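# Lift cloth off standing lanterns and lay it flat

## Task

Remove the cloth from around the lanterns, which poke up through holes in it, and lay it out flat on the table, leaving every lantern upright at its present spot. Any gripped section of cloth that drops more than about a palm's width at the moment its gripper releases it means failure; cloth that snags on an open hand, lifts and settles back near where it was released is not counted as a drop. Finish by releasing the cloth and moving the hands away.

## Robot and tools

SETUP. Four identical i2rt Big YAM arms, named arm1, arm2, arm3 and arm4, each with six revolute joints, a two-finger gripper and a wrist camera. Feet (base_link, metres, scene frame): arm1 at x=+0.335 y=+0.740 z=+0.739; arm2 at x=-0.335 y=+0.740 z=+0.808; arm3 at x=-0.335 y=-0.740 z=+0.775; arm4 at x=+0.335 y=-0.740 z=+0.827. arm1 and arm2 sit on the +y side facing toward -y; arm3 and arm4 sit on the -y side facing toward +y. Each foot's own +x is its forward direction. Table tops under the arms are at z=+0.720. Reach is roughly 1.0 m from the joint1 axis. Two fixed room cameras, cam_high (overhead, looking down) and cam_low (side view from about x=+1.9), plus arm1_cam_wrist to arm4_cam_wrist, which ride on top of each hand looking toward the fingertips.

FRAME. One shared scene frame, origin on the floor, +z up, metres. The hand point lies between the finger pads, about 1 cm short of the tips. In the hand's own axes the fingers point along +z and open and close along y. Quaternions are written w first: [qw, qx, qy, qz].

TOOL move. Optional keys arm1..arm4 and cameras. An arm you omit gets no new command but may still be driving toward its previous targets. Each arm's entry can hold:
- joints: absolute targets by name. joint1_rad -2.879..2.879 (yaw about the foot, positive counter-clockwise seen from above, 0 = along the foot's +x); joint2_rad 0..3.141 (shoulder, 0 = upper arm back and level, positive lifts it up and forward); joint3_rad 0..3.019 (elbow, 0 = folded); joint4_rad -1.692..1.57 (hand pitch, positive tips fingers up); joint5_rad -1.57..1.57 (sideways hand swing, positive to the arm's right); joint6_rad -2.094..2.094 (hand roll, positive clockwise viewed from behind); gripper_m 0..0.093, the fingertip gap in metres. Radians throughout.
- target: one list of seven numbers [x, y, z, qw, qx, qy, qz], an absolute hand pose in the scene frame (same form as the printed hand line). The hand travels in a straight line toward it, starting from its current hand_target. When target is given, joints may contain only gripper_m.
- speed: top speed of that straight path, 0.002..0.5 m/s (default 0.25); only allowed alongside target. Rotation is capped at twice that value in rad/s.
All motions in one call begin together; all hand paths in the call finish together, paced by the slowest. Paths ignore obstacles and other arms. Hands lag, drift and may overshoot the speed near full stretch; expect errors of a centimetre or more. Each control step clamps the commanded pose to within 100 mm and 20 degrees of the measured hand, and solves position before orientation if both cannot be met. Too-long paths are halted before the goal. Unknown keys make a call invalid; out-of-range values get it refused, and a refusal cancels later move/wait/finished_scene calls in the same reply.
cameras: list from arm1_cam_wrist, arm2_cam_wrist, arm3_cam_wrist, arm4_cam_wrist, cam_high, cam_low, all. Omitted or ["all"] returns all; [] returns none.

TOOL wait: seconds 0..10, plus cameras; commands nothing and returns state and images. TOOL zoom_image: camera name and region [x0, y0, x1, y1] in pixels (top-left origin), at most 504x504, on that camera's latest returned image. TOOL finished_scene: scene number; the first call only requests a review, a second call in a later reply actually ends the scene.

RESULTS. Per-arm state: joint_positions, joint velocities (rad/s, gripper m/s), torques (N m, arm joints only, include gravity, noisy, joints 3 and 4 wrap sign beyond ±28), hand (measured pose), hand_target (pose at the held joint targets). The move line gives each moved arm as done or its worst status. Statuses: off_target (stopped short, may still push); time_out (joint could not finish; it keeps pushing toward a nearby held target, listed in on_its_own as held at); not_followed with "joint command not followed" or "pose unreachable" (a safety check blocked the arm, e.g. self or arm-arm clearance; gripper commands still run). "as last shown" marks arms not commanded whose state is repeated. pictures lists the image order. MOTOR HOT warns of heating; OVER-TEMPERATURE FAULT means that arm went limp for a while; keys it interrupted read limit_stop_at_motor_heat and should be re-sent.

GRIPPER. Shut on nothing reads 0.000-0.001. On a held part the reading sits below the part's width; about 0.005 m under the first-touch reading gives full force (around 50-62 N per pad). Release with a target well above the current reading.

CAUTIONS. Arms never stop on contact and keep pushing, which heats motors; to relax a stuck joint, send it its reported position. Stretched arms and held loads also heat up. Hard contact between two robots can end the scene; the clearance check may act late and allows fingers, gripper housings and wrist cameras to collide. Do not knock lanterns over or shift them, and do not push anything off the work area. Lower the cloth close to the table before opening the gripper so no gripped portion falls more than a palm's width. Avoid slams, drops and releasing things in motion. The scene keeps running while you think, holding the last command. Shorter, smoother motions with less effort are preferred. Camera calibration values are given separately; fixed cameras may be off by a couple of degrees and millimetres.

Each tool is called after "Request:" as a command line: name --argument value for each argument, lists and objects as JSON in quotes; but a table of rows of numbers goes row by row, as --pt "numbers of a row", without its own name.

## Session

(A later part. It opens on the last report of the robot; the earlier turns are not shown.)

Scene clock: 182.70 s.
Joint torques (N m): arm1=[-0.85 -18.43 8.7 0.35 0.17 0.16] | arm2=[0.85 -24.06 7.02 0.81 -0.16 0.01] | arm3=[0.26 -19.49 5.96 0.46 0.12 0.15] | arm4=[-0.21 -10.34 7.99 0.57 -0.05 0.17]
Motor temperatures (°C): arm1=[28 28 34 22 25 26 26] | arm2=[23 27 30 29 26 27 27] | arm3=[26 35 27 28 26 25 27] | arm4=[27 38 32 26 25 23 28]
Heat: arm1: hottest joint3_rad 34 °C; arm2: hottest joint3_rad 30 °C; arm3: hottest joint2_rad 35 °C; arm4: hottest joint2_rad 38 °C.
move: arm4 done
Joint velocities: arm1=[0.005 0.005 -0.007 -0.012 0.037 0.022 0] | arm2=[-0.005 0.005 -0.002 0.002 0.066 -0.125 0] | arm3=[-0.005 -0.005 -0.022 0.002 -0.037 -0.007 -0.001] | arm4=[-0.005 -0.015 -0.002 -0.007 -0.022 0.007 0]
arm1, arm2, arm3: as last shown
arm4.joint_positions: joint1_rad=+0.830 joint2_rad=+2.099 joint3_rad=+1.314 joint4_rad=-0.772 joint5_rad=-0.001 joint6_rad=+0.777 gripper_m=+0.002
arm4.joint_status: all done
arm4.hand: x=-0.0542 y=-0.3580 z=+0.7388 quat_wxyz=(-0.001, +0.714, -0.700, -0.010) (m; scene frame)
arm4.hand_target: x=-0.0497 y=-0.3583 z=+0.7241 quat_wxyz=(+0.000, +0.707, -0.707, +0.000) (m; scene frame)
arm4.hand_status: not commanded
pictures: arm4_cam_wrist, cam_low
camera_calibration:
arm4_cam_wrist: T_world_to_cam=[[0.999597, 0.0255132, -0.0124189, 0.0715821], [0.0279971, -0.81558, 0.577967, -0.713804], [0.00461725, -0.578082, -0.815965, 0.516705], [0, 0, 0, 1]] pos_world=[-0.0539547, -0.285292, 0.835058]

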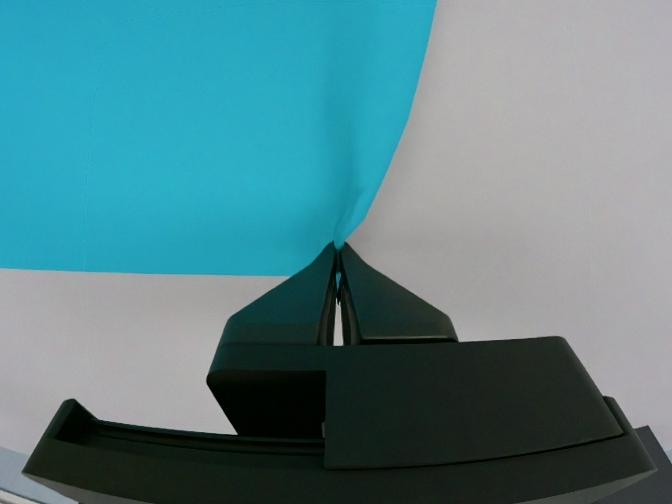

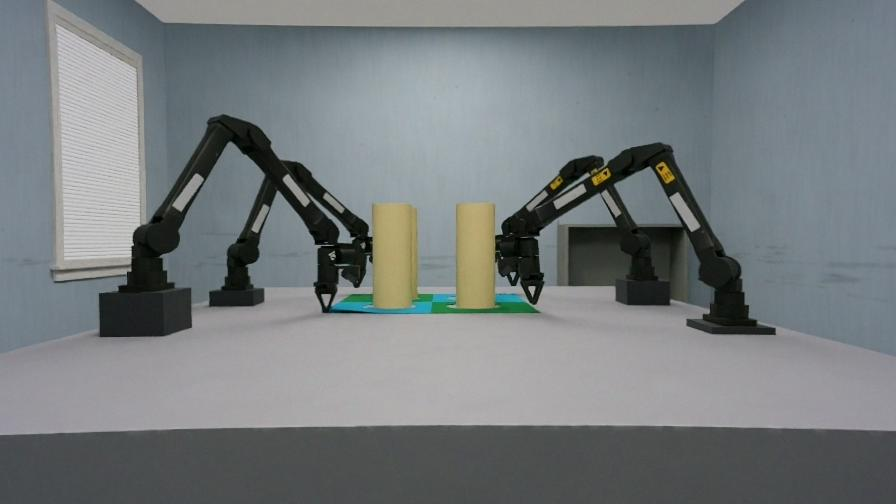

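Request:
move --arm1 '{"target": [-0.044, 0.280, 0.755, 0, 0.7071, 0.7071, 0], "speed": 0.08}' --arm2 '{"target": [-0.7095, 0.305, 0.750, 0, 0.7071, 0.7071, 0], "speed": 0.08}' --arm3 '{"target": [-0.7215, -0.355, 0.757, 0, 0.7071, -0.7071, 0], "speed": 0.08}' --cameras '["arm1_cam_wrist", "arm2_cam_wrist", "arm3_cam_wrist", "cam_low"]'

Request:
zoom_image --camera "arm1_cam_wrist" --region '[200, 160, 500, 360]'

Request:
zoom_image --camera "arm2_cam_wrist" --region '[200, 160, 500, 360]'

Request:
zoom_image --camera "arm3_cam_wrist" --region '[200, 160, 500, 360]'

Scene clock: 191.43 s.
Joint torques (N m): arm1=[-1.26 -15.97 8.64 0.46 0.25 0.07] | arm2=[1.14 -21.13 7.05 0.83 -0.15 0.01] | arm3=[0.44 -15.91 7.02 0.59 0.12 0.14] | arm4=[-0.21 -10.34 7.99 0.55 -0.05 0.17]
Motor temperatures (°C): arm1=[28 28 34 22 25 26 26] | arm2=[23 27 30 29 26 27 26] | arm3=[26 36 28 28 26 25 26] | arm4=[27 39 32 26 25 23 29]
Heat: arm1: hottest joint3_rad 34 °C; arm2: hottest joint3_rad 30 °C; arm3: hottest joint2_rad 36 °C; arm4: hottest joint2_rad 39 °C.
move: arm1 done; arm2 done; arm3 done
Joint velocities: arm1=[-0.005 0.005 0.002 0.002 0.022 0.154 0] | arm2=[0.005 -0.015 -0.002 -0.007 0.022 -0.007 0.001] | arm3=[-0.024 -0.005 -0.002 -0.002 0.007 -0.022 -0.001] | arm4=[0.005 0.005 -0.002 -0.007 0.007 -0.051 0]
arm1.joint_positions: joint1_rad=-0.694 joint2_rad=+2.055 joint3_rad=+1.579 joint4_rad=-1.109 joint5_rad=+0.001 joint6_rad=-0.695 gripper_m=+0.050
arm1.joint_status: not commanded
arm1.hand: x=-0.0388 y=+0.2783 z=+0.7604 quat_wxyz=(-0.002, -0.702, -0.713, +0.000) (m; scene frame)
arm1.hand_target: x=-0.0439 y=+0.2801 z=+0.7550 quat_wxyz=(+0.000, -0.707, -0.707, +0.000) (m; scene frame)
arm1.hand_status: done (0.008 m and 0.9 deg from the pose sent, 0.013 m and 2.3 deg at the start)
arm2.joint_positions: joint1_rad=-0.705 joint2_rad=+2.087 joint3_rad=+1.446 joint4_rad=-0.923 joint5_rad=+0.000 joint6_rad=-0.721 gripper_m=+0.050
arm2.joint_status: not commanded
arm2.hand: x=-0.7139 y=+0.3071 z=+0.7577 quat_wxyz=(+0.001, -0.706, -0.708, +0.002) (m; scene frame)
arm2.hand_target: x=-0.7095 y=+0.3053 z=+0.7501 quat_wxyz=(+0.000, -0.707, -0.707, +0.000) (m; scene frame)
arm2.hand_status: done (0.009 m and 0.3 deg from the pose sent, 0.018 m and 1.6 deg at the start)
arm3.joint_positions: joint1_rad=+0.740 joint2_rad=+1.970 joint3_rad=+1.344 joint4_rad=-0.962 joint5_rad=-0.010 joint6_rad=+0.772 gripper_m=+0.050
arm3.joint_status: not commanded
arm3.hand: x=-0.7124 y=-0.3584 z=+0.7584 quat_wxyz=(-0.001, +0.709, -0.705, +0.009) (m; scene frame)
arm3.hand_target: x=-0.7214 y=-0.3552 z=+0.7571 quat_wxyz=(+0.000, +0.707, -0.707, +0.000) (m; scene frame)
arm3.hand_status: done (0.010 m and 1.0 deg from the pose sent, 0.017 m and 2.8 deg at the start)
arm4.joint_positions: joint1_rad=+0.830 joint2_rad=+2.099 joint3_rad=+1.314 joint4_rad=-0.772 joint5_rad=-0.001 joint6_rad=+0.777 gripper_m=+0.002
arm4.joint_status: not commanded
arm4.hand: x=-0.0542 y=-0.3580 z=+0.7388 quat_wxyz=(-0.001, +0.714, -0.700, -0.010) (m; scene frame)
arm4.hand_target: x=-0.0497 y=-0.3583 z=+0.7241 quat_wxyz=(+0.000, +0.707, -0.707, +0.000) (m; scene frame)
arm4.hand_status: not commanded
pictures: arm1_cam_wrist, arm2_cam_wrist, arm3_cam_wrist, cam_low
camera_calibration:
arm1_cam_wrist: T_world_to_cam=[[-0.999773, -0.0167831, -0.0130968, -0.0224647], [-0.0212318, 0.830961, 0.555926, -0.646603], [0.00155278, 0.556078, -0.831129, 0.607672], [0, 0, 0, 1]] pos_world=[-0.0371317, 0.199011, 0.864223]
arm2_cam_wrist: T_world_to_cam=[[-0.999994, 0.00255551, -0.00238211, -0.709597], [0.000662273, 0.808157, 0.588967, -0.689853], [0.00343023, 0.588962, -0.808153, 0.555733], [0, 0, 0, 1]] pos_world=[-0.711042, 0.232017, 0.853728]
arm3_cam_wrist: T_world_to_cam=[[0.999919, 0.00887465, 0.00908585, 0.709333], [0.00180326, -0.807324, 0.590105, -0.729111], [0.0125722, -0.590041, -0.807275, 0.534777], [0, 0, 0, 1]] pos_world=[-0.714684, -0.279384, 0.855519]

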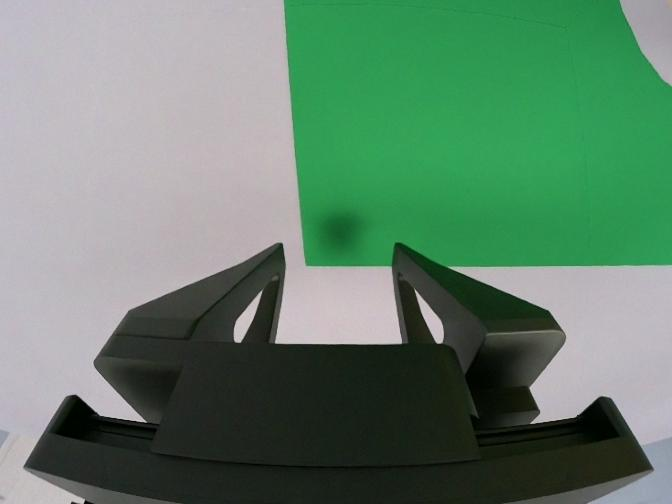

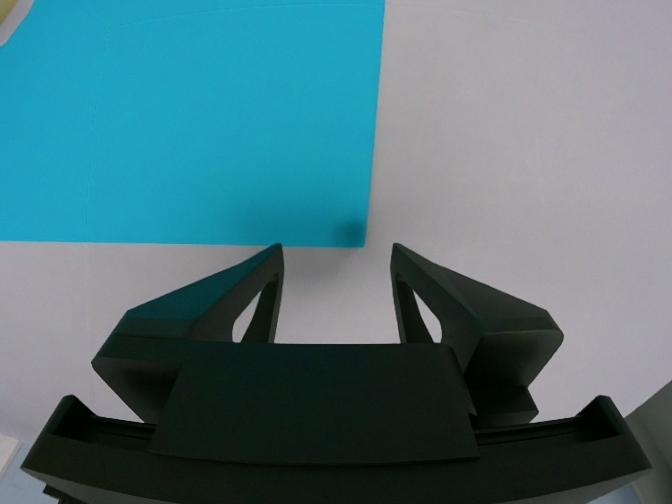

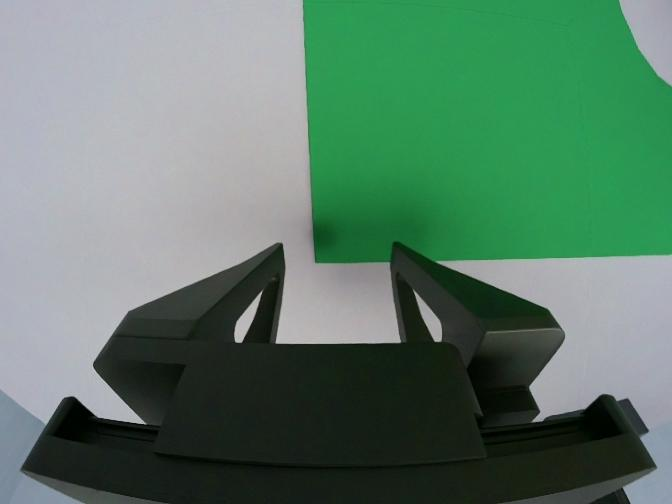

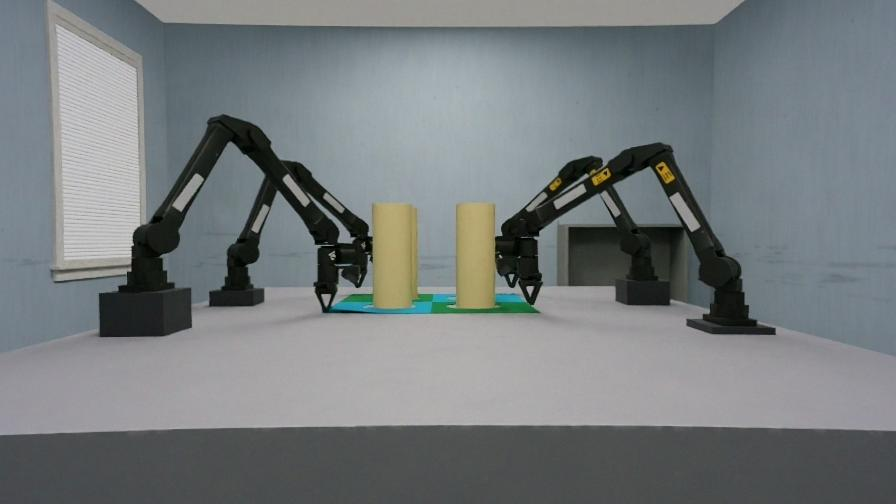

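Scaled by 1.680 from the camera's 672x504 image, which has a finer 960x720 frame.

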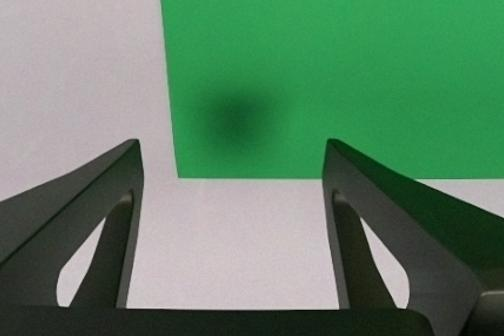

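Scaled by 1.680 from the camera's 672x504 image, which has a finer 960x720 frame.

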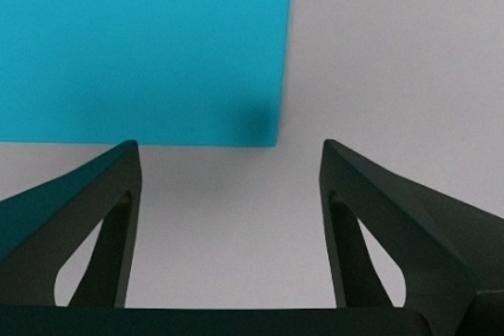

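Scaled by 1.680 from the camera's 672x504 image, which has a finer 960x720 frame.

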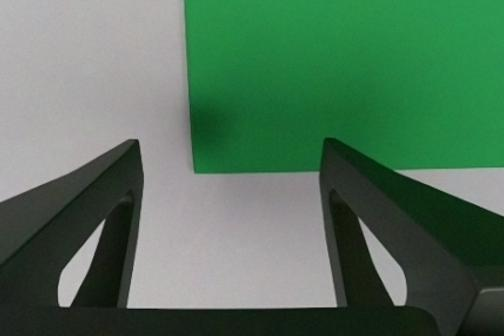

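Request:
move --arm1 '{"target": [-0.043, 0.282, 0.735, 0, 0.7071, 0.7071, 0], "speed": 0.06}' --arm2 '{"target": [-0.706, 0.307, 0.733, 0, 0.7071, 0.7071, 0], "speed": 0.06}' --arm3 '{"target": [-0.7225, -0.355, 0.735, 0, 0.7071, -0.7071, 0], "speed": 0.06}' --cameras '["arm1_cam_wrist", "arm2_cam_wrist", "arm3_cam_wrist", "cam_low"]'

Request:
zoom_image --camera "arm1_cam_wrist" --region '[200, 160, 500, 360]'

Request:
zoom_image --camera "arm2_cam_wrist" --region '[200, 160, 500, 360]'

Request:
zoom_image --camera "arm3_cam_wrist" --region '[200, 160, 500, 360]'

Scene clock: 196.57 s.
Joint torques (N m): arm1=[-1.73 -16.21 8.18 0.27 0.22 0.08] | arm2=[1.44 -21.42 6.58 0.88 -0.15 0.02] | arm3=[0.44 -16.56 6.12 0.61 0.13 0.16] | arm4=[-0.21 -10.29 7.99 0.58 -0.05 0.17]
Motor temperatures (°C): arm1=[28 29 34 22 25 26 26] | arm2=[23 27 30 29 26 27 26] | arm3=[26 36 28 28 26 25 26] | arm4=[27 39 32 26 25 23 29]
Heat: arm1: hottest joint3_rad 34 °C; arm2: hottest joint3_rad 30 °C; arm3: hottest joint2_rad 36 °C; arm4: hottest joint2_rad 39 °C.
move: arm1 done; arm2 done; arm3 done
Joint velocities: arm1=[-0.015 -0.015 0.002 0.002 -0.007 -0.007 -0.001] | arm2=[-0.005 -0.005 0.007 0.002 0.051 0.007 0] | arm3=[-0.005 0.005 -0.002 -0.012 -0.095 -0.066 -0.001] | arm4=[-0.005 -0.015 0.002 0.002 0.022 0.022 0]
arm1.joint_positions: joint1_rad=-0.695 joint2_rad=+2.076 joint3_rad=+1.556 joint4_rad=-1.063 joint5_rad=+0.001 joint6_rad=-0.695 gripper_m=+0.050
arm1.joint_status: not commanded
arm1.hand: x=-0.0385 y=+0.2792 z=+0.7407 quat_wxyz=(-0.002, -0.702, -0.712, +0.001) (m; scene frame)
arm1.hand_target: x=-0.0429 y=+0.2822 z=+0.7351 quat_wxyz=(+0.000, -0.707, -0.707, +0.000) (m; scene frame)
arm1.hand_status: done (0.008 m and 0.9 deg from the pose sent, 0.026 m and 0.9 deg at the start)
arm2.joint_positions: joint1_rad=-0.705 joint2_rad=+2.108 joint3_rad=+1.428 joint4_rad=-0.883 joint5_rad=+0.000 joint6_rad=-0.718 gripper_m=+0.050
arm2.joint_status: not commanded
arm2.hand: x=-0.7122 y=+0.3091 z=+0.7407 quat_wxyz=(+0.001, -0.707, -0.707, +0.002) (m; scene frame)
arm2.hand_target: x=-0.7059 y=+0.3072 z=+0.7333 quat_wxyz=(+0.000, -0.707, -0.707, +0.000) (m; scene frame)
arm2.hand_status: done (0.010 m and 0.3 deg from the pose sent, 0.026 m and 0.3 deg at the start)
arm3.joint_positions: joint1_rad=+0.742 joint2_rad=+2.006 joint3_rad=+1.344 joint4_rad=-0.916 joint5_rad=-0.010 joint6_rad=+0.774 gripper_m=+0.050
arm3.joint_status: not commanded
arm3.hand: x=-0.7169 y=-0.3550 z=+0.7395 quat_wxyz=(-0.001, +0.709, -0.705, +0.004) (m; scene frame)
arm3.hand_target: x=-0.7222 y=-0.3554 z=+0.7353 quat_wxyz=(+0.000, +0.707, -0.707, +0.000) (m; scene frame)
arm3.hand_status: done (0.007 m and 0.6 deg from the pose sent, 0.026 m and 1.0 deg at the start)
arm4: as last shown
pictures: arm1_cam_wrist, arm2_cam_wrist, arm3_cam_wrist, cam_low
camera_calibration:
arm1_cam_wrist: T_world_to_cam=[[-0.999801, -0.0160304, -0.0118841, -0.0235013], [-0.0199304, 0.831803, 0.554714, -0.635697], [0.000992937, 0.55484, -0.831956, 0.591635], [0, 0, 0, 1]] pos_world=[-0.0367537, 0.200135, 0.844565]
arm2_cam_wrist: T_world_to_cam=[[-0.999983, 0.00560374, -0.00163764, -0.709416], [0.00356824, 0.808664, 0.58826, -0.678994], [0.00462075, 0.588244, -0.80867, 0.542225], [0, 0, 0, 1]] pos_world=[-0.709487, 0.234092, 0.836744]
arm3_cam_wrist: T_world_to_cam=[[0.99996, 0.00856037, 0.0024802, 0.718777], [0.0054955, -0.811316, 0.584582, -0.709882], [0.00701646, -0.584545, -0.811331, 0.52253], [0, 0, 0, 1]] pos_world=[-0.718514, -0.27665, 0.837146]

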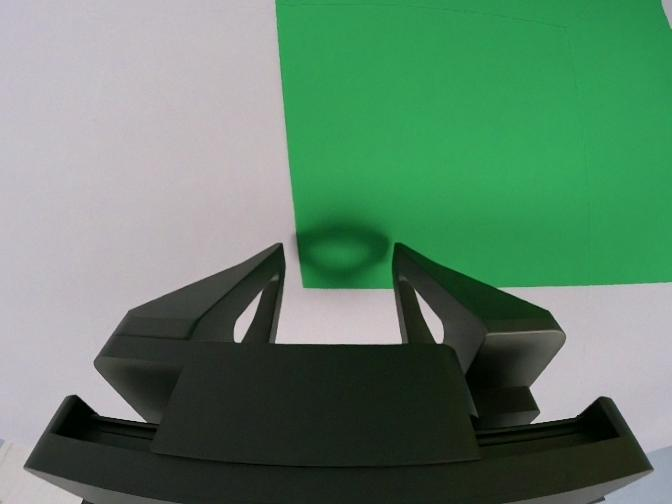

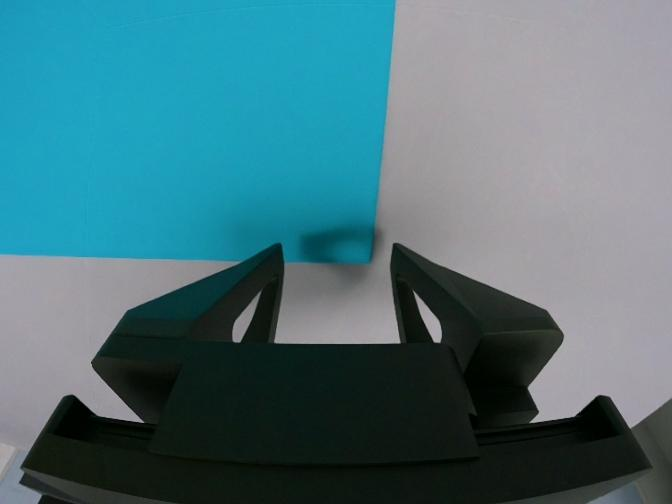

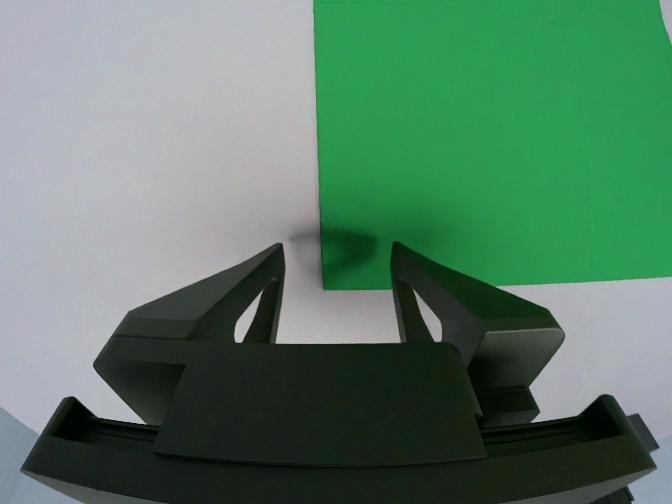

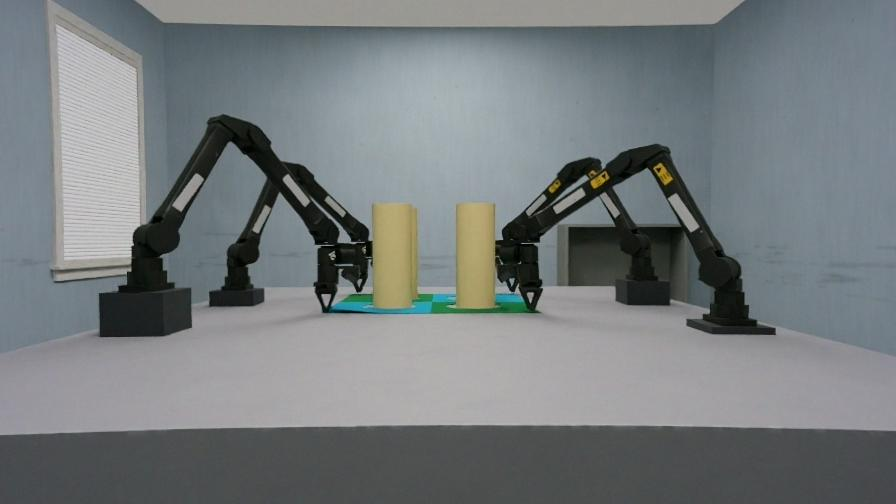

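Scaled by 1.680 from the camera's 672x504 image, which has a finer 960x720 frame.

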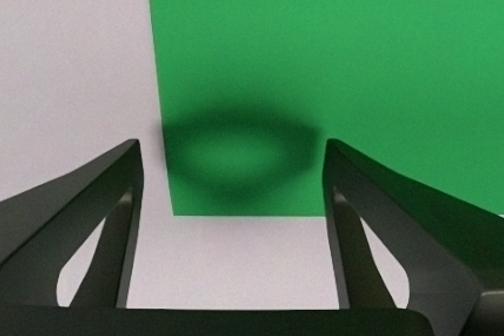

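Scaled by 1.680 from the camera's 672x504 image, which has a finer 960x720 frame.

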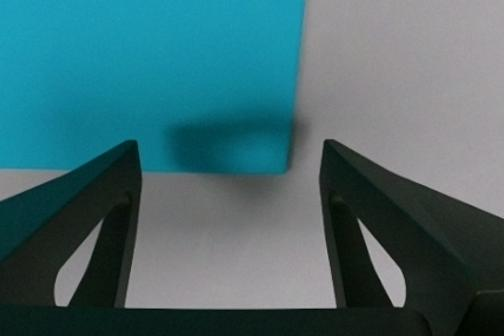

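Scaled by 1.680 from the camera's 672x504 image, which has a finer 960x720 frame.

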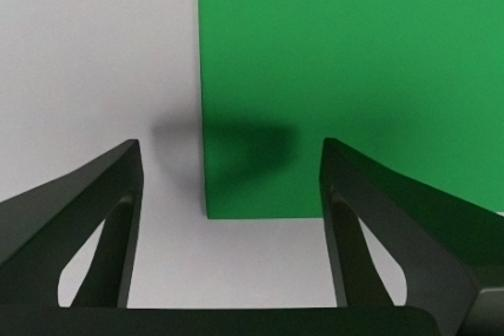

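Request:
move --arm1 '{"target": [-0.043, 0.283, 0.722, 0, 0.7071, 0.7071, 0], "speed": 0.05}' --arm2 '{"target": [-0.704, 0.302, 0.720, 0, 0.7071, 0.7071, 0], "speed": 0.05}' --arm3 '{"target": [-0.712, -0.357, 0.722, 0, 0.7071, -0.7071, 0], "speed": 0.05}' --cameras '["arm1_cam_wrist", "arm2_cam_wrist", "arm3_cam_wrist"]'

Request:
zoom_image --camera "arm1_cam_wrist" --region '[200, 160, 500, 360]'

Request:
zoom_image --camera "arm2_cam_wrist" --region '[200, 160, 500, 360]'

Request:
zoom_image --camera "arm3_cam_wrist" --region '[200, 160, 500, 360]'

Scene clock: 205.23 s.
Joint torques (N m): arm1=[-1.73 -15.56 8.03 0.47 0.11 0.09] | arm2=[1.61 -20.84 7.01 0.9 -0.14 0.03] | arm3=[-0.44 -15.91 5.49 0.68 0.14 0.03] | arm4=[-0.21 -10.29 7.98 0.58 -0.06 0.17]
Motor temperatures (°C): arm1=[28 30 33 22 25 26 26] | arm2=[23 28 30 29 26 27 26] | arm3=[26 37 28 28 26 25 26] | arm4=[27 39 32 26 25 23 29]
Heat: arm1: hottest joint3_rad 33 °C; arm2: hottest joint3_rad 30 °C; arm3: hottest joint2_rad 37 °C; arm4: hottest joint2_rad 39 °C.
move: arm1 off_target; arm2 off_target; arm3 done
Joint velocities: arm1=[0.005 -0.015 -0.002 -0.002 0.037 -0.007 -0.001] | arm2=[-0.005 0.005 -0.002 -0.007 0.007 0.022 -0.001] | arm3=[-0.005 -0.005 0.007 0.002 -0.066 -0.007 -0.001] | arm4=[-0.015 -0.005 -0.007 0.002 -0.007 0.007 0]
arm1.joint_positions: joint1_rad=-0.695 joint2_rad=+2.083 joint3_rad=+1.547 joint4_rad=-1.036 joint5_rad=+0.003 joint6_rad=-0.695 gripper_m=+0.050
arm1.joint_status: not commanded
arm1.hand: x=-0.0401 y=+0.2780 z=+0.7339 quat_wxyz=(-0.001, -0.702, -0.712, +0.006) (m; scene frame)
arm1.hand_target: x=-0.0427 y=+0.2831 z=+0.7223 quat_wxyz=(+0.000, -0.707, -0.707, +0.000) (m; scene frame)
arm1.hand_status: off_target (0.013 m and 1.1 deg from the pose sent, 0.020 m and 0.9 deg at the start)
arm2.joint_positions: joint1_rad=-0.698 joint2_rad=+2.128 joint3_rad=+1.428 joint4_rad=-0.863 joint5_rad=+0.000 joint6_rad=-0.711 gripper_m=+0.050
arm2.joint_status: not commanded
arm2.hand: x=-0.7097 y=+0.3056 z=+0.7300 quat_wxyz=(+0.001, -0.707, -0.707, +0.002) (m; scene frame)
arm2.hand_target: x=-0.7039 y=+0.3024 z=+0.7200 quat_wxyz=(+0.000, -0.707, -0.707, +0.000) (m; scene frame)
arm2.hand_status: off_target (0.012 m and 0.3 deg from the pose sent, 0.023 m and 0.3 deg at the start)
arm3.joint_positions: joint1_rad=+0.742 joint2_rad=+2.006 joint3_rad=+1.314 joint4_rad=-0.876 joint5_rad=-0.010 joint6_rad=+0.774 gripper_m=+0.050
arm3.joint_status: not commanded
arm3.hand: x=-0.7136 y=-0.3582 z=+0.7307 quat_wxyz=(-0.001, +0.709, -0.705, -0.001) (m; scene frame)
arm3.hand_target: x=-0.7117 y=-0.3572 z=+0.7223 quat_wxyz=(+0.000, +0.707, -0.707, +0.000) (m; scene frame)
arm3.hand_status: done (0.009 m and 0.4 deg from the pose sent, 0.018 m and 0.6 deg at the start)
arm4: as last shown
pictures: arm1_cam_wrist, arm2_cam_wrist, arm3_cam_wrist
camera_calibration:
arm1_cam_wrist: T_world_to_cam=[[-0.999873, -0.0156465, -0.00313609, -0.0316947], [-0.0148064, 0.836351, 0.547994, -0.627115], [-0.00595133, 0.54797, -0.836477, 0.591648], [0, 0, 0, 1]] pos_world=[-0.037455, 0.199787, 0.838455]
arm2_cam_wrist: T_world_to_cam=[[-0.999984, 0.00560167, -0.00118472, -0.707291], [0.00383562, 0.809025, 0.587761, -0.669441], [0.00425091, 0.587747, -0.809033, 0.535765], [0, 0, 0, 1]] pos_world=[-0.706989, 0.230662, 0.826086]
arm3_cam_wrist: T_world_to_cam=[[0.999954, 0.00830198, -0.00469953, 0.720678], [0.00949035, -0.815578, 0.57857, -0.701592], [0.000970447, -0.578588, -0.815619, 0.5144], [0, 0, 0, 1]] pos_world=[-0.714486, -0.280561, 0.828861]

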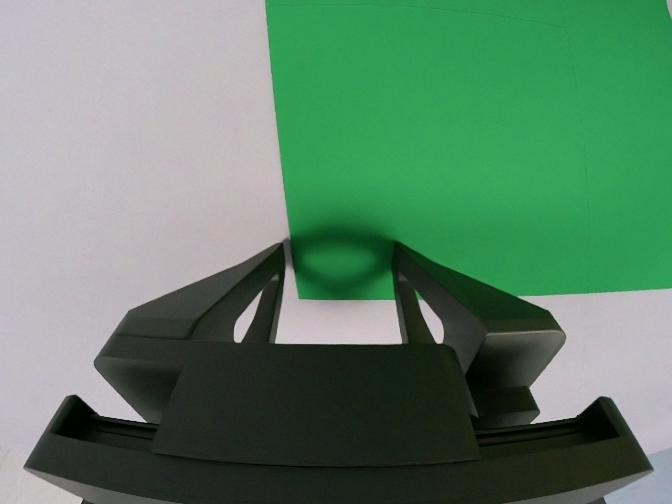

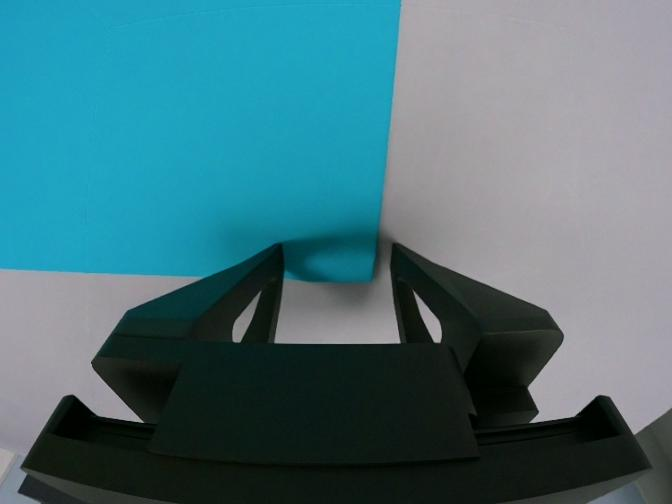

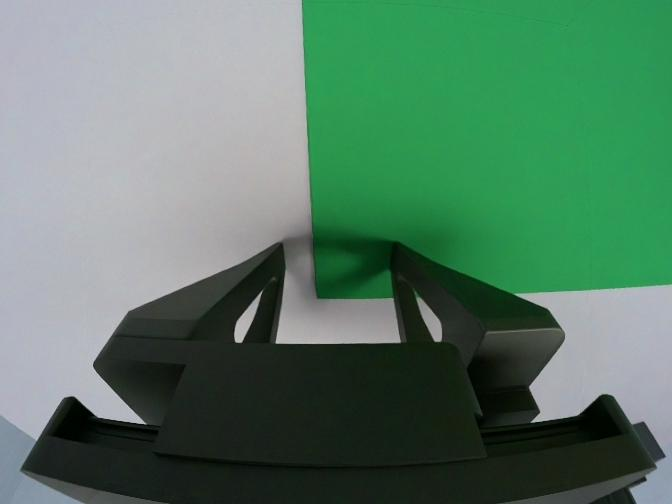

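Scaled by 1.680 from the camera's 672x504 image, which has a finer 960x720 frame.

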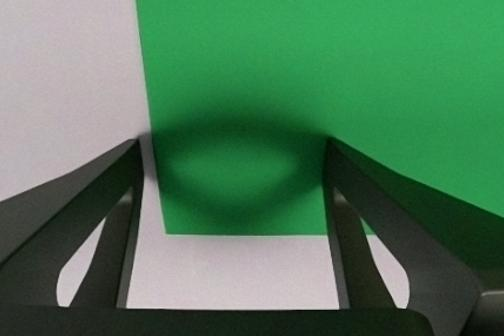

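Scaled by 1.680 from the camera's 672x504 image, which has a finer 960x720 frame.

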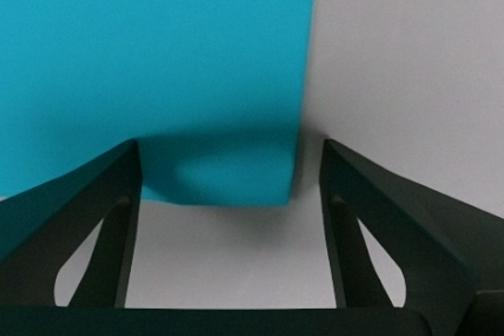

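Scaled by 1.680 from the camera's 672x504 image, which has a finer 960x720 frame.

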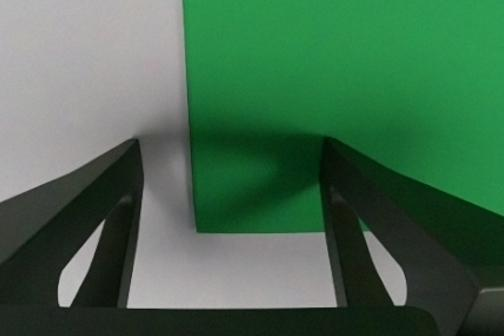

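Request:
move --arm1 '{"target": [-0.043, 0.284, 0.713, 0, 0.7071, 0.7071, 0], "speed": 0.04}' --arm2 '{"target": [-0.704, 0.302, 0.713, 0, 0.7071, 0.7071, 0], "speed": 0.04}' --arm3 '{"target": [-0.709, -0.357, 0.712, 0, 0.7071, -0.7071, 0], "speed": 0.04}' --cameras '["arm1_cam_wrist", "arm2_cam_wrist", "arm3_cam_wrist"]'

Request:
zoom_image --camera "arm1_cam_wrist" --region '[200, 160, 500, 360]'

Request:
zoom_image --camera "arm2_cam_wrist" --region '[200, 160, 500, 360]'

Request:
zoom_image --camera "arm3_cam_wrist" --region '[200, 160, 500, 360]'

Scene clock: 210.30 s.
Joint torques (N m): arm1=[-2.32 -15.15 7.17 0.68 0.12 0.08] | arm2=[1.44 -20.01 6.82 1.25 -0.14 0.02] | arm3=[-0.38 -14.86 4.92 1.06 0.13 -0.03] | arm4=[-0.21 -10.29 7.98 0.57 -0.06 0.17]
Motor temperatures (°C): arm1=[28 30 34 22 25 26 25] | arm2=[23 28 30 29 26 27 26] | arm3=[26 37 28 27 26 25 26] | arm4=[27 39 32 26 25 23 29]
Heat: arm1: hottest joint3_rad 34 °C; arm2: hottest joint3_rad 30 °C; arm3: hottest joint2_rad 37 °C; arm4: hottest joint2_rad 39 °C.
move: arm1 off_target; arm2 off_target; arm3 off_target
Joint velocities: arm1=[-0.005 -0.015 0.007 -0.007 0.007 0.095 0] | arm2=[-0.005 0.015 0.007 0.002 0.095 -0.066 0] | arm3=[-0.005 -0.005 0.017 -0.012 -0.007 -0.051 0.001] | arm4=[-0.015 -0.005 -0.007 -0.002 -0.022 0.037 0]
arm1.joint_positions: joint1_rad=-0.696 joint2_rad=+2.083 joint3_rad=+1.545 joint4_rad=-1.022 joint5_rad=+0.003 joint6_rad=-0.695 gripper_m=+0.050
arm1.joint_status: not commanded
arm1.hand: x=-0.0421 y=+0.2766 z=+0.7332 quat_wxyz=(-0.002, -0.702, -0.712, +0.012) (m; scene frame)
arm1.hand_target: x=-0.0426 y=+0.2846 z=+0.7134 quat_wxyz=(+0.000, -0.707, -0.707, +0.000) (m; scene frame)
arm1.hand_status: off_target (0.022 m and 1.6 deg from the pose sent, 0.022 m and 1.1 deg at the start)
arm2.joint_positions: joint1_rad=-0.698 joint2_rad=+2.128 joint3_rad=+1.428 joint4_rad=-0.858 joint5_rad=+0.000 joint6_rad=-0.710 gripper_m=+0.050
arm2.joint_status: not commanded
arm2.hand: x=-0.7105 y=+0.3047 z=+0.7300 quat_wxyz=(+0.000, -0.707, -0.707, +0.005) (m; scene frame)
arm2.hand_target: x=-0.7037 y=+0.3026 z=+0.7134 quat_wxyz=(+0.000, -0.707, -0.707, +0.000) (m; scene frame)
arm2.hand_status: off_target (0.018 m and 0.6 deg from the pose sent, 0.018 m and 0.3 deg at the start)
arm3.joint_positions: joint1_rad=+0.742 joint2_rad=+2.006 joint3_rad=+1.310 joint4_rad=-0.863 joint5_rad=-0.010 joint6_rad=+0.774 gripper_m=+0.050
arm3.joint_status: not commanded
arm3.hand: x=-0.7147 y=-0.3571 z=+0.7297 quat_wxyz=(-0.001, +0.709, -0.705, -0.006) (m; scene frame)
arm3.hand_target: x=-0.7087 y=-0.3576 z=+0.7127 quat_wxyz=(+0.000, +0.707, -0.707, +0.000) (m; scene frame)
arm3.hand_status: off_target (0.019 m and 0.8 deg from the pose sent, 0.019 m and 0.4 deg at the start)
arm4: as last shown
pictures: arm1_cam_wrist, arm2_cam_wrist, arm3_cam_wrist
camera_calibration:
arm1_cam_wrist: T_world_to_cam=[[-0.999887, -0.0144461, 0.00418626, -0.0394435], [-0.00989012, 0.841209, 0.540619, -0.6213], [-0.0113313, 0.540517, -0.841257, 0.59716], [0, 0, 0, 1]] pos_world=[-0.0388172, 0.199298, 0.838417]
arm2_cam_wrist: T_world_to_cam=[[-0.99998, 0.00597716, 0.00202721, -0.710538], [0.00603427, 0.811228, 0.584699, -0.665569], [0.00185031, 0.584699, -0.811248, 0.537158], [0, 0, 0, 1]] pos_world=[-0.707502, 0.230099, 0.826366]
arm3_cam_wrist: T_world_to_cam=[[0.9999, 0.00846282, -0.0113479, 0.726585], [0.0134382, -0.81948, 0.57295, -0.6946], [-0.0044506, -0.573045, -0.819512, 0.515161], [0, 0, 0, 1]] pos_world=[-0.714885, -0.28015, 0.828397]

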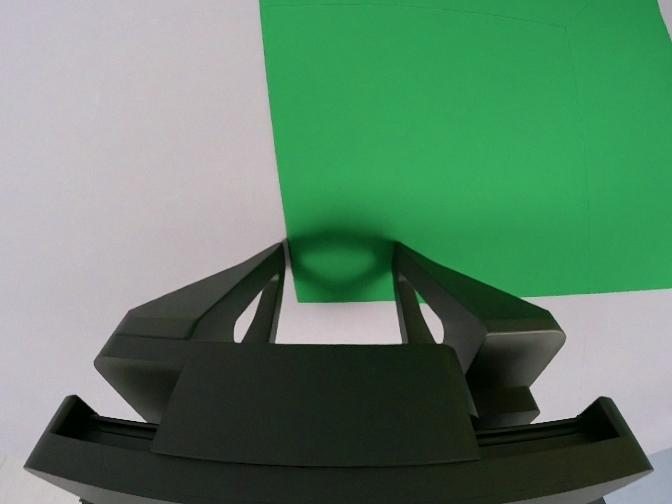

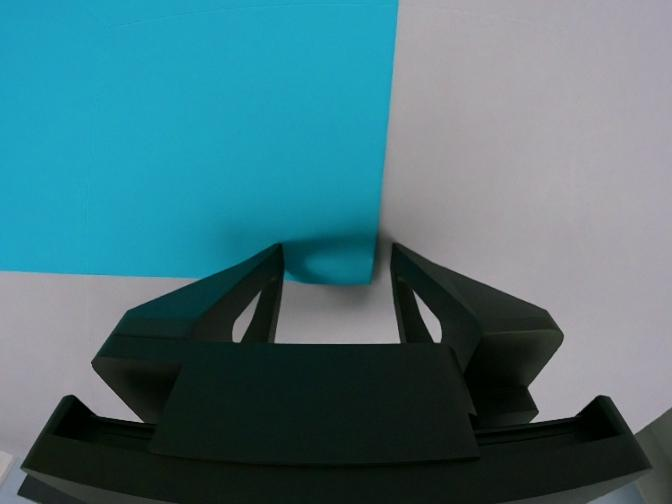

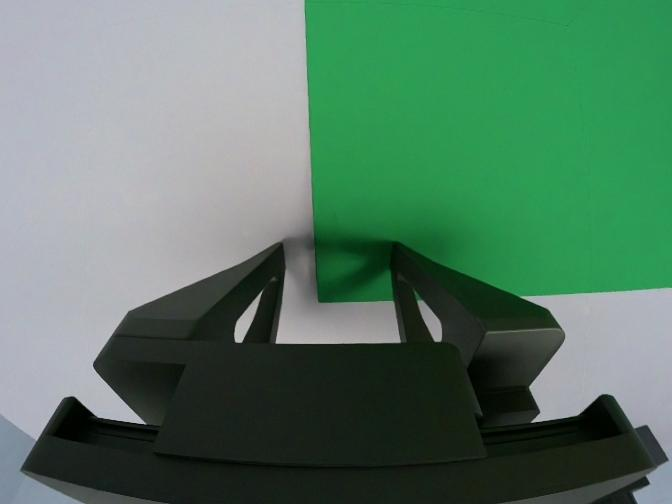

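Scaled by 1.680 from the camera's 672x504 image, which has a finer 960x720 frame.

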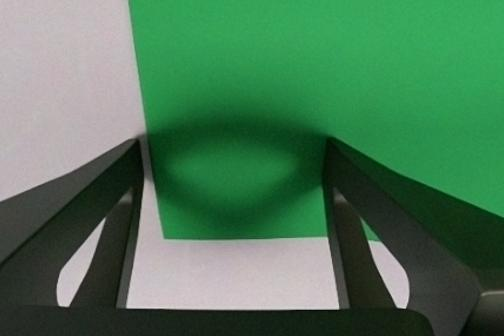

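Scaled by 1.680 from the camera's 672x504 image, which has a finer 960x720 frame.

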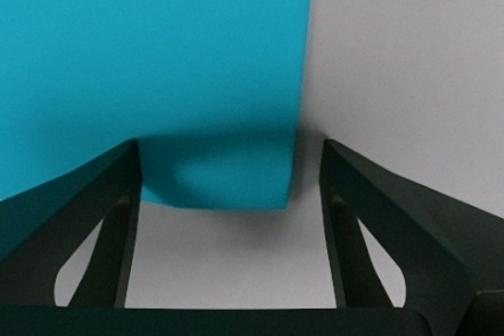

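Scaled by 1.680 from the camera's 672x504 image, which has a finer 960x720 frame.

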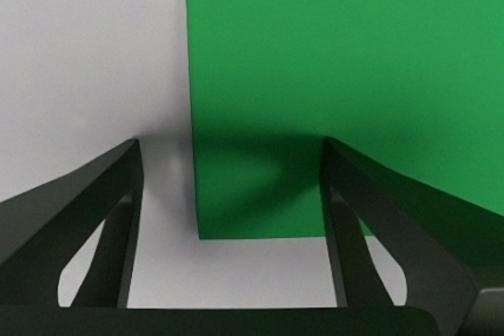

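Request:
move --arm1 '{"joints": {"gripper_m": 0.022}}' --arm2 '{"joints": {"gripper_m": 0.022}}' --arm3 '{"joints": {"gripper_m": 0.022}}' --cameras '["arm1_cam_wrist", "arm2_cam_wrist", "arm3_cam_wrist"]'

Request:
zoom_image --camera "arm1_cam_wrist" --region '[200, 160, 500, 360]'

Request:
zoom_image --camera "arm2_cam_wrist" --region '[200, 160, 500, 360]'

Request:
zoom_image --camera "arm3_cam_wrist" --region '[200, 160, 500, 360]'

Scene clock: 215.20 s.
Joint torques (N m): arm1=[-1.14 -14.15 7.28 0.29 0.02 0.09] | arm2=[0.79 -19.84 6.82 1.25 -0.03 0.01] | arm3=[-0.21 -14.8 4.85 1.09 0.08 -0.02] | arm4=[-0.21 -10.34 7.98 0.57 -0.05 0.17]
Motor temperatures (°C): arm1=[28 31 33 22 25 26 25] | arm2=[23 28 30 29 26 27 26] | arm3=[26 37 28 27 25 25 26] | arm4=[27 39 32 26 24 23 29]
Heat: arm1: hottest joint3_rad 33 °C; arm2: hottest joint3_rad 30 °C; arm3: hottest joint2_rad 37 °C; arm4: hottest joint2_rad 39 °C.
move: arm1 done; arm2 done; arm3 done
Joint velocities: arm1=[0.005 -0.005 0.007 -0.007 0.095 0.022 0] | arm2=[-0.005 -0.005 -0.012 0.007 -0.051 -0.007 0] | arm3=[0.005 0.005 0.002 0.007 -0.066 -0.051 0.001] | arm4=[-0.005 0.005 0.007 -0.002 -0.037 0.037 0]
arm1.joint_positions: joint1_rad=-0.703 joint2_rad=+2.083 joint3_rad=+1.545 joint4_rad=-1.011 joint5_rad=+0.006 joint6_rad=-0.695 gripper_m=+0.022
arm1.joint_status: all done
arm1.hand: x=-0.0472 y=+0.2773 z=+0.7333 quat_wxyz=(-0.001, -0.705, -0.709, +0.018) (m; scene frame)
arm1.hand_target: x=-0.0426 y=+0.2846 z=+0.7134 quat_wxyz=(+0.000, -0.707, -0.707, +0.000) (m; scene frame)
arm1.hand_status: not commanded
arm2.joint_positions: joint1_rad=-0.691 joint2_rad=+2.128 joint3_rad=+1.428 joint4_rad=-0.858 joint5_rad=-0.003 joint6_rad=-0.710 gripper_m=+0.022
arm2.joint_status: all done
arm2.hand: x=-0.7075 y=+0.3020 z=+0.7300 quat_wxyz=(-0.001, -0.705, -0.709, +0.005) (m; scene frame)
arm2.hand_target: x=-0.7038 y=+0.3026 z=+0.7134 quat_wxyz=(+0.000, -0.707, -0.707, +0.000) (m; scene frame)
arm2.hand_status: not commanded
arm3.joint_positions: joint1_rad=+0.736 joint2_rad=+2.006 joint3_rad=+1.310 joint4_rad=-0.863 joint5_rad=-0.008 joint6_rad=+0.774 gripper_m=+0.022
arm3.joint_status: all done
arm3.hand: x=-0.7121 y=-0.3546 z=+0.7297 quat_wxyz=(-0.002, +0.707, -0.707, -0.006) (m; scene frame)
arm3.hand_target: x=-0.7086 y=-0.3575 z=+0.7127 quat_wxyz=(+0.000, +0.707, -0.707, +0.000) (m; scene frame)
arm3.hand_status: not commanded
arm4: as last shown
pictures: arm1_cam_wrist, arm2_cam_wrist, arm3_cam_wrist
camera_calibration:
arm1_cam_wrist: T_world_to_cam=[[-0.999882, -0.00777114, 0.0132397, -0.0530007], [0.000514811, 0.844957, 0.534833, -0.618233], [-0.0153433, 0.534777, -0.844854, 0.600845], [0, 0, 0, 1]] pos_world=[-0.0434573, 0.20065, 0.83898]
arm2_cam_wrist: T_world_to_cam=[[-1, 0.000226278, -0.0000759212, -0.70426], [0.000139618, 0.812579, 0.582852, -0.666627], [0.000193579, 0.582852, -0.812579, 0.539082], [0, 0, 0, 1]] pos_world=[-0.704271, 0.227641, 0.826538]
arm3_cam_wrist: T_world_to_cam=[[0.999947, 0.00235153, -0.0100306, 0.720893], [0.00766526, -0.820337, 0.571829, -0.69617], [-0.00688382, -0.571876, -0.820311, 0.515925], [0, 0, 0, 1]] pos_world=[-0.711967, -0.277745, 0.82854]

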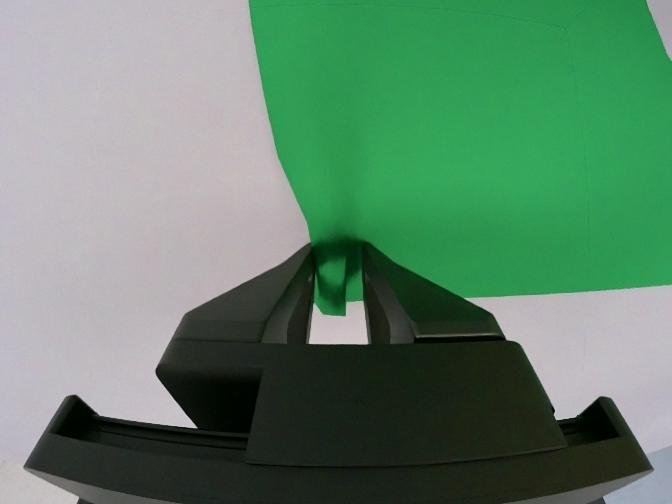

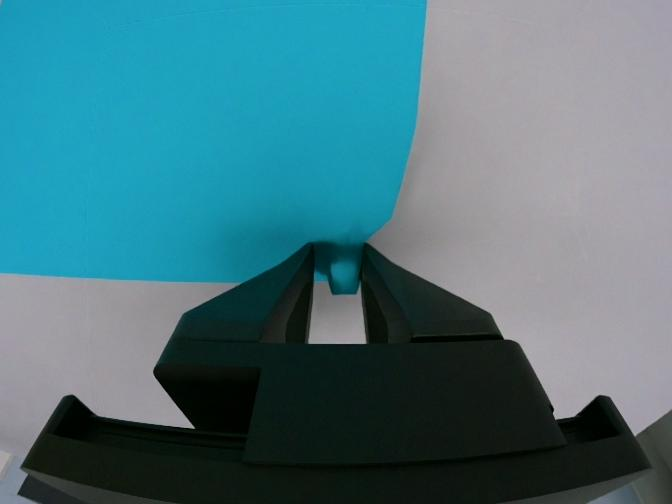

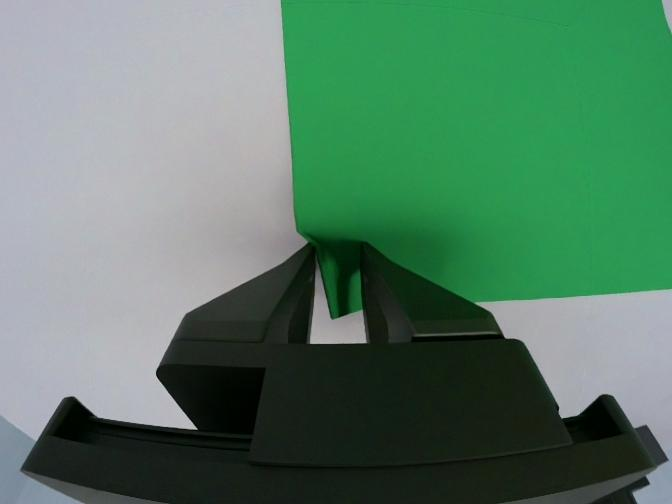

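Scaled by 1.680 from the camera's 672x504 image, which has a finer 960x720 frame.

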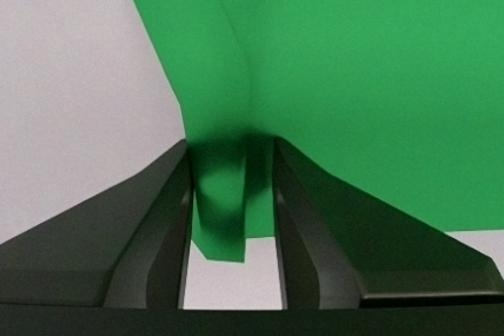

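Scaled by 1.680 from the camera's 672x504 image, which has a finer 960x720 frame.

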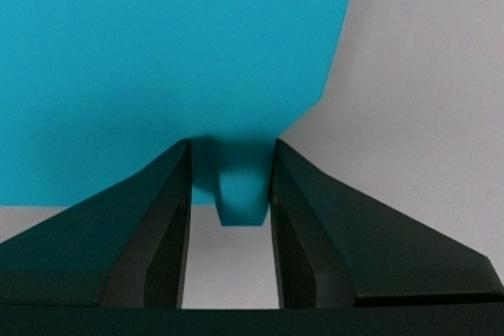

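Scaled by 1.680 from the camera's 672x504 image, which has a finer 960x720 frame.

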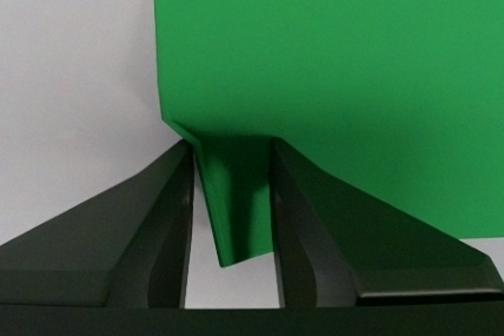

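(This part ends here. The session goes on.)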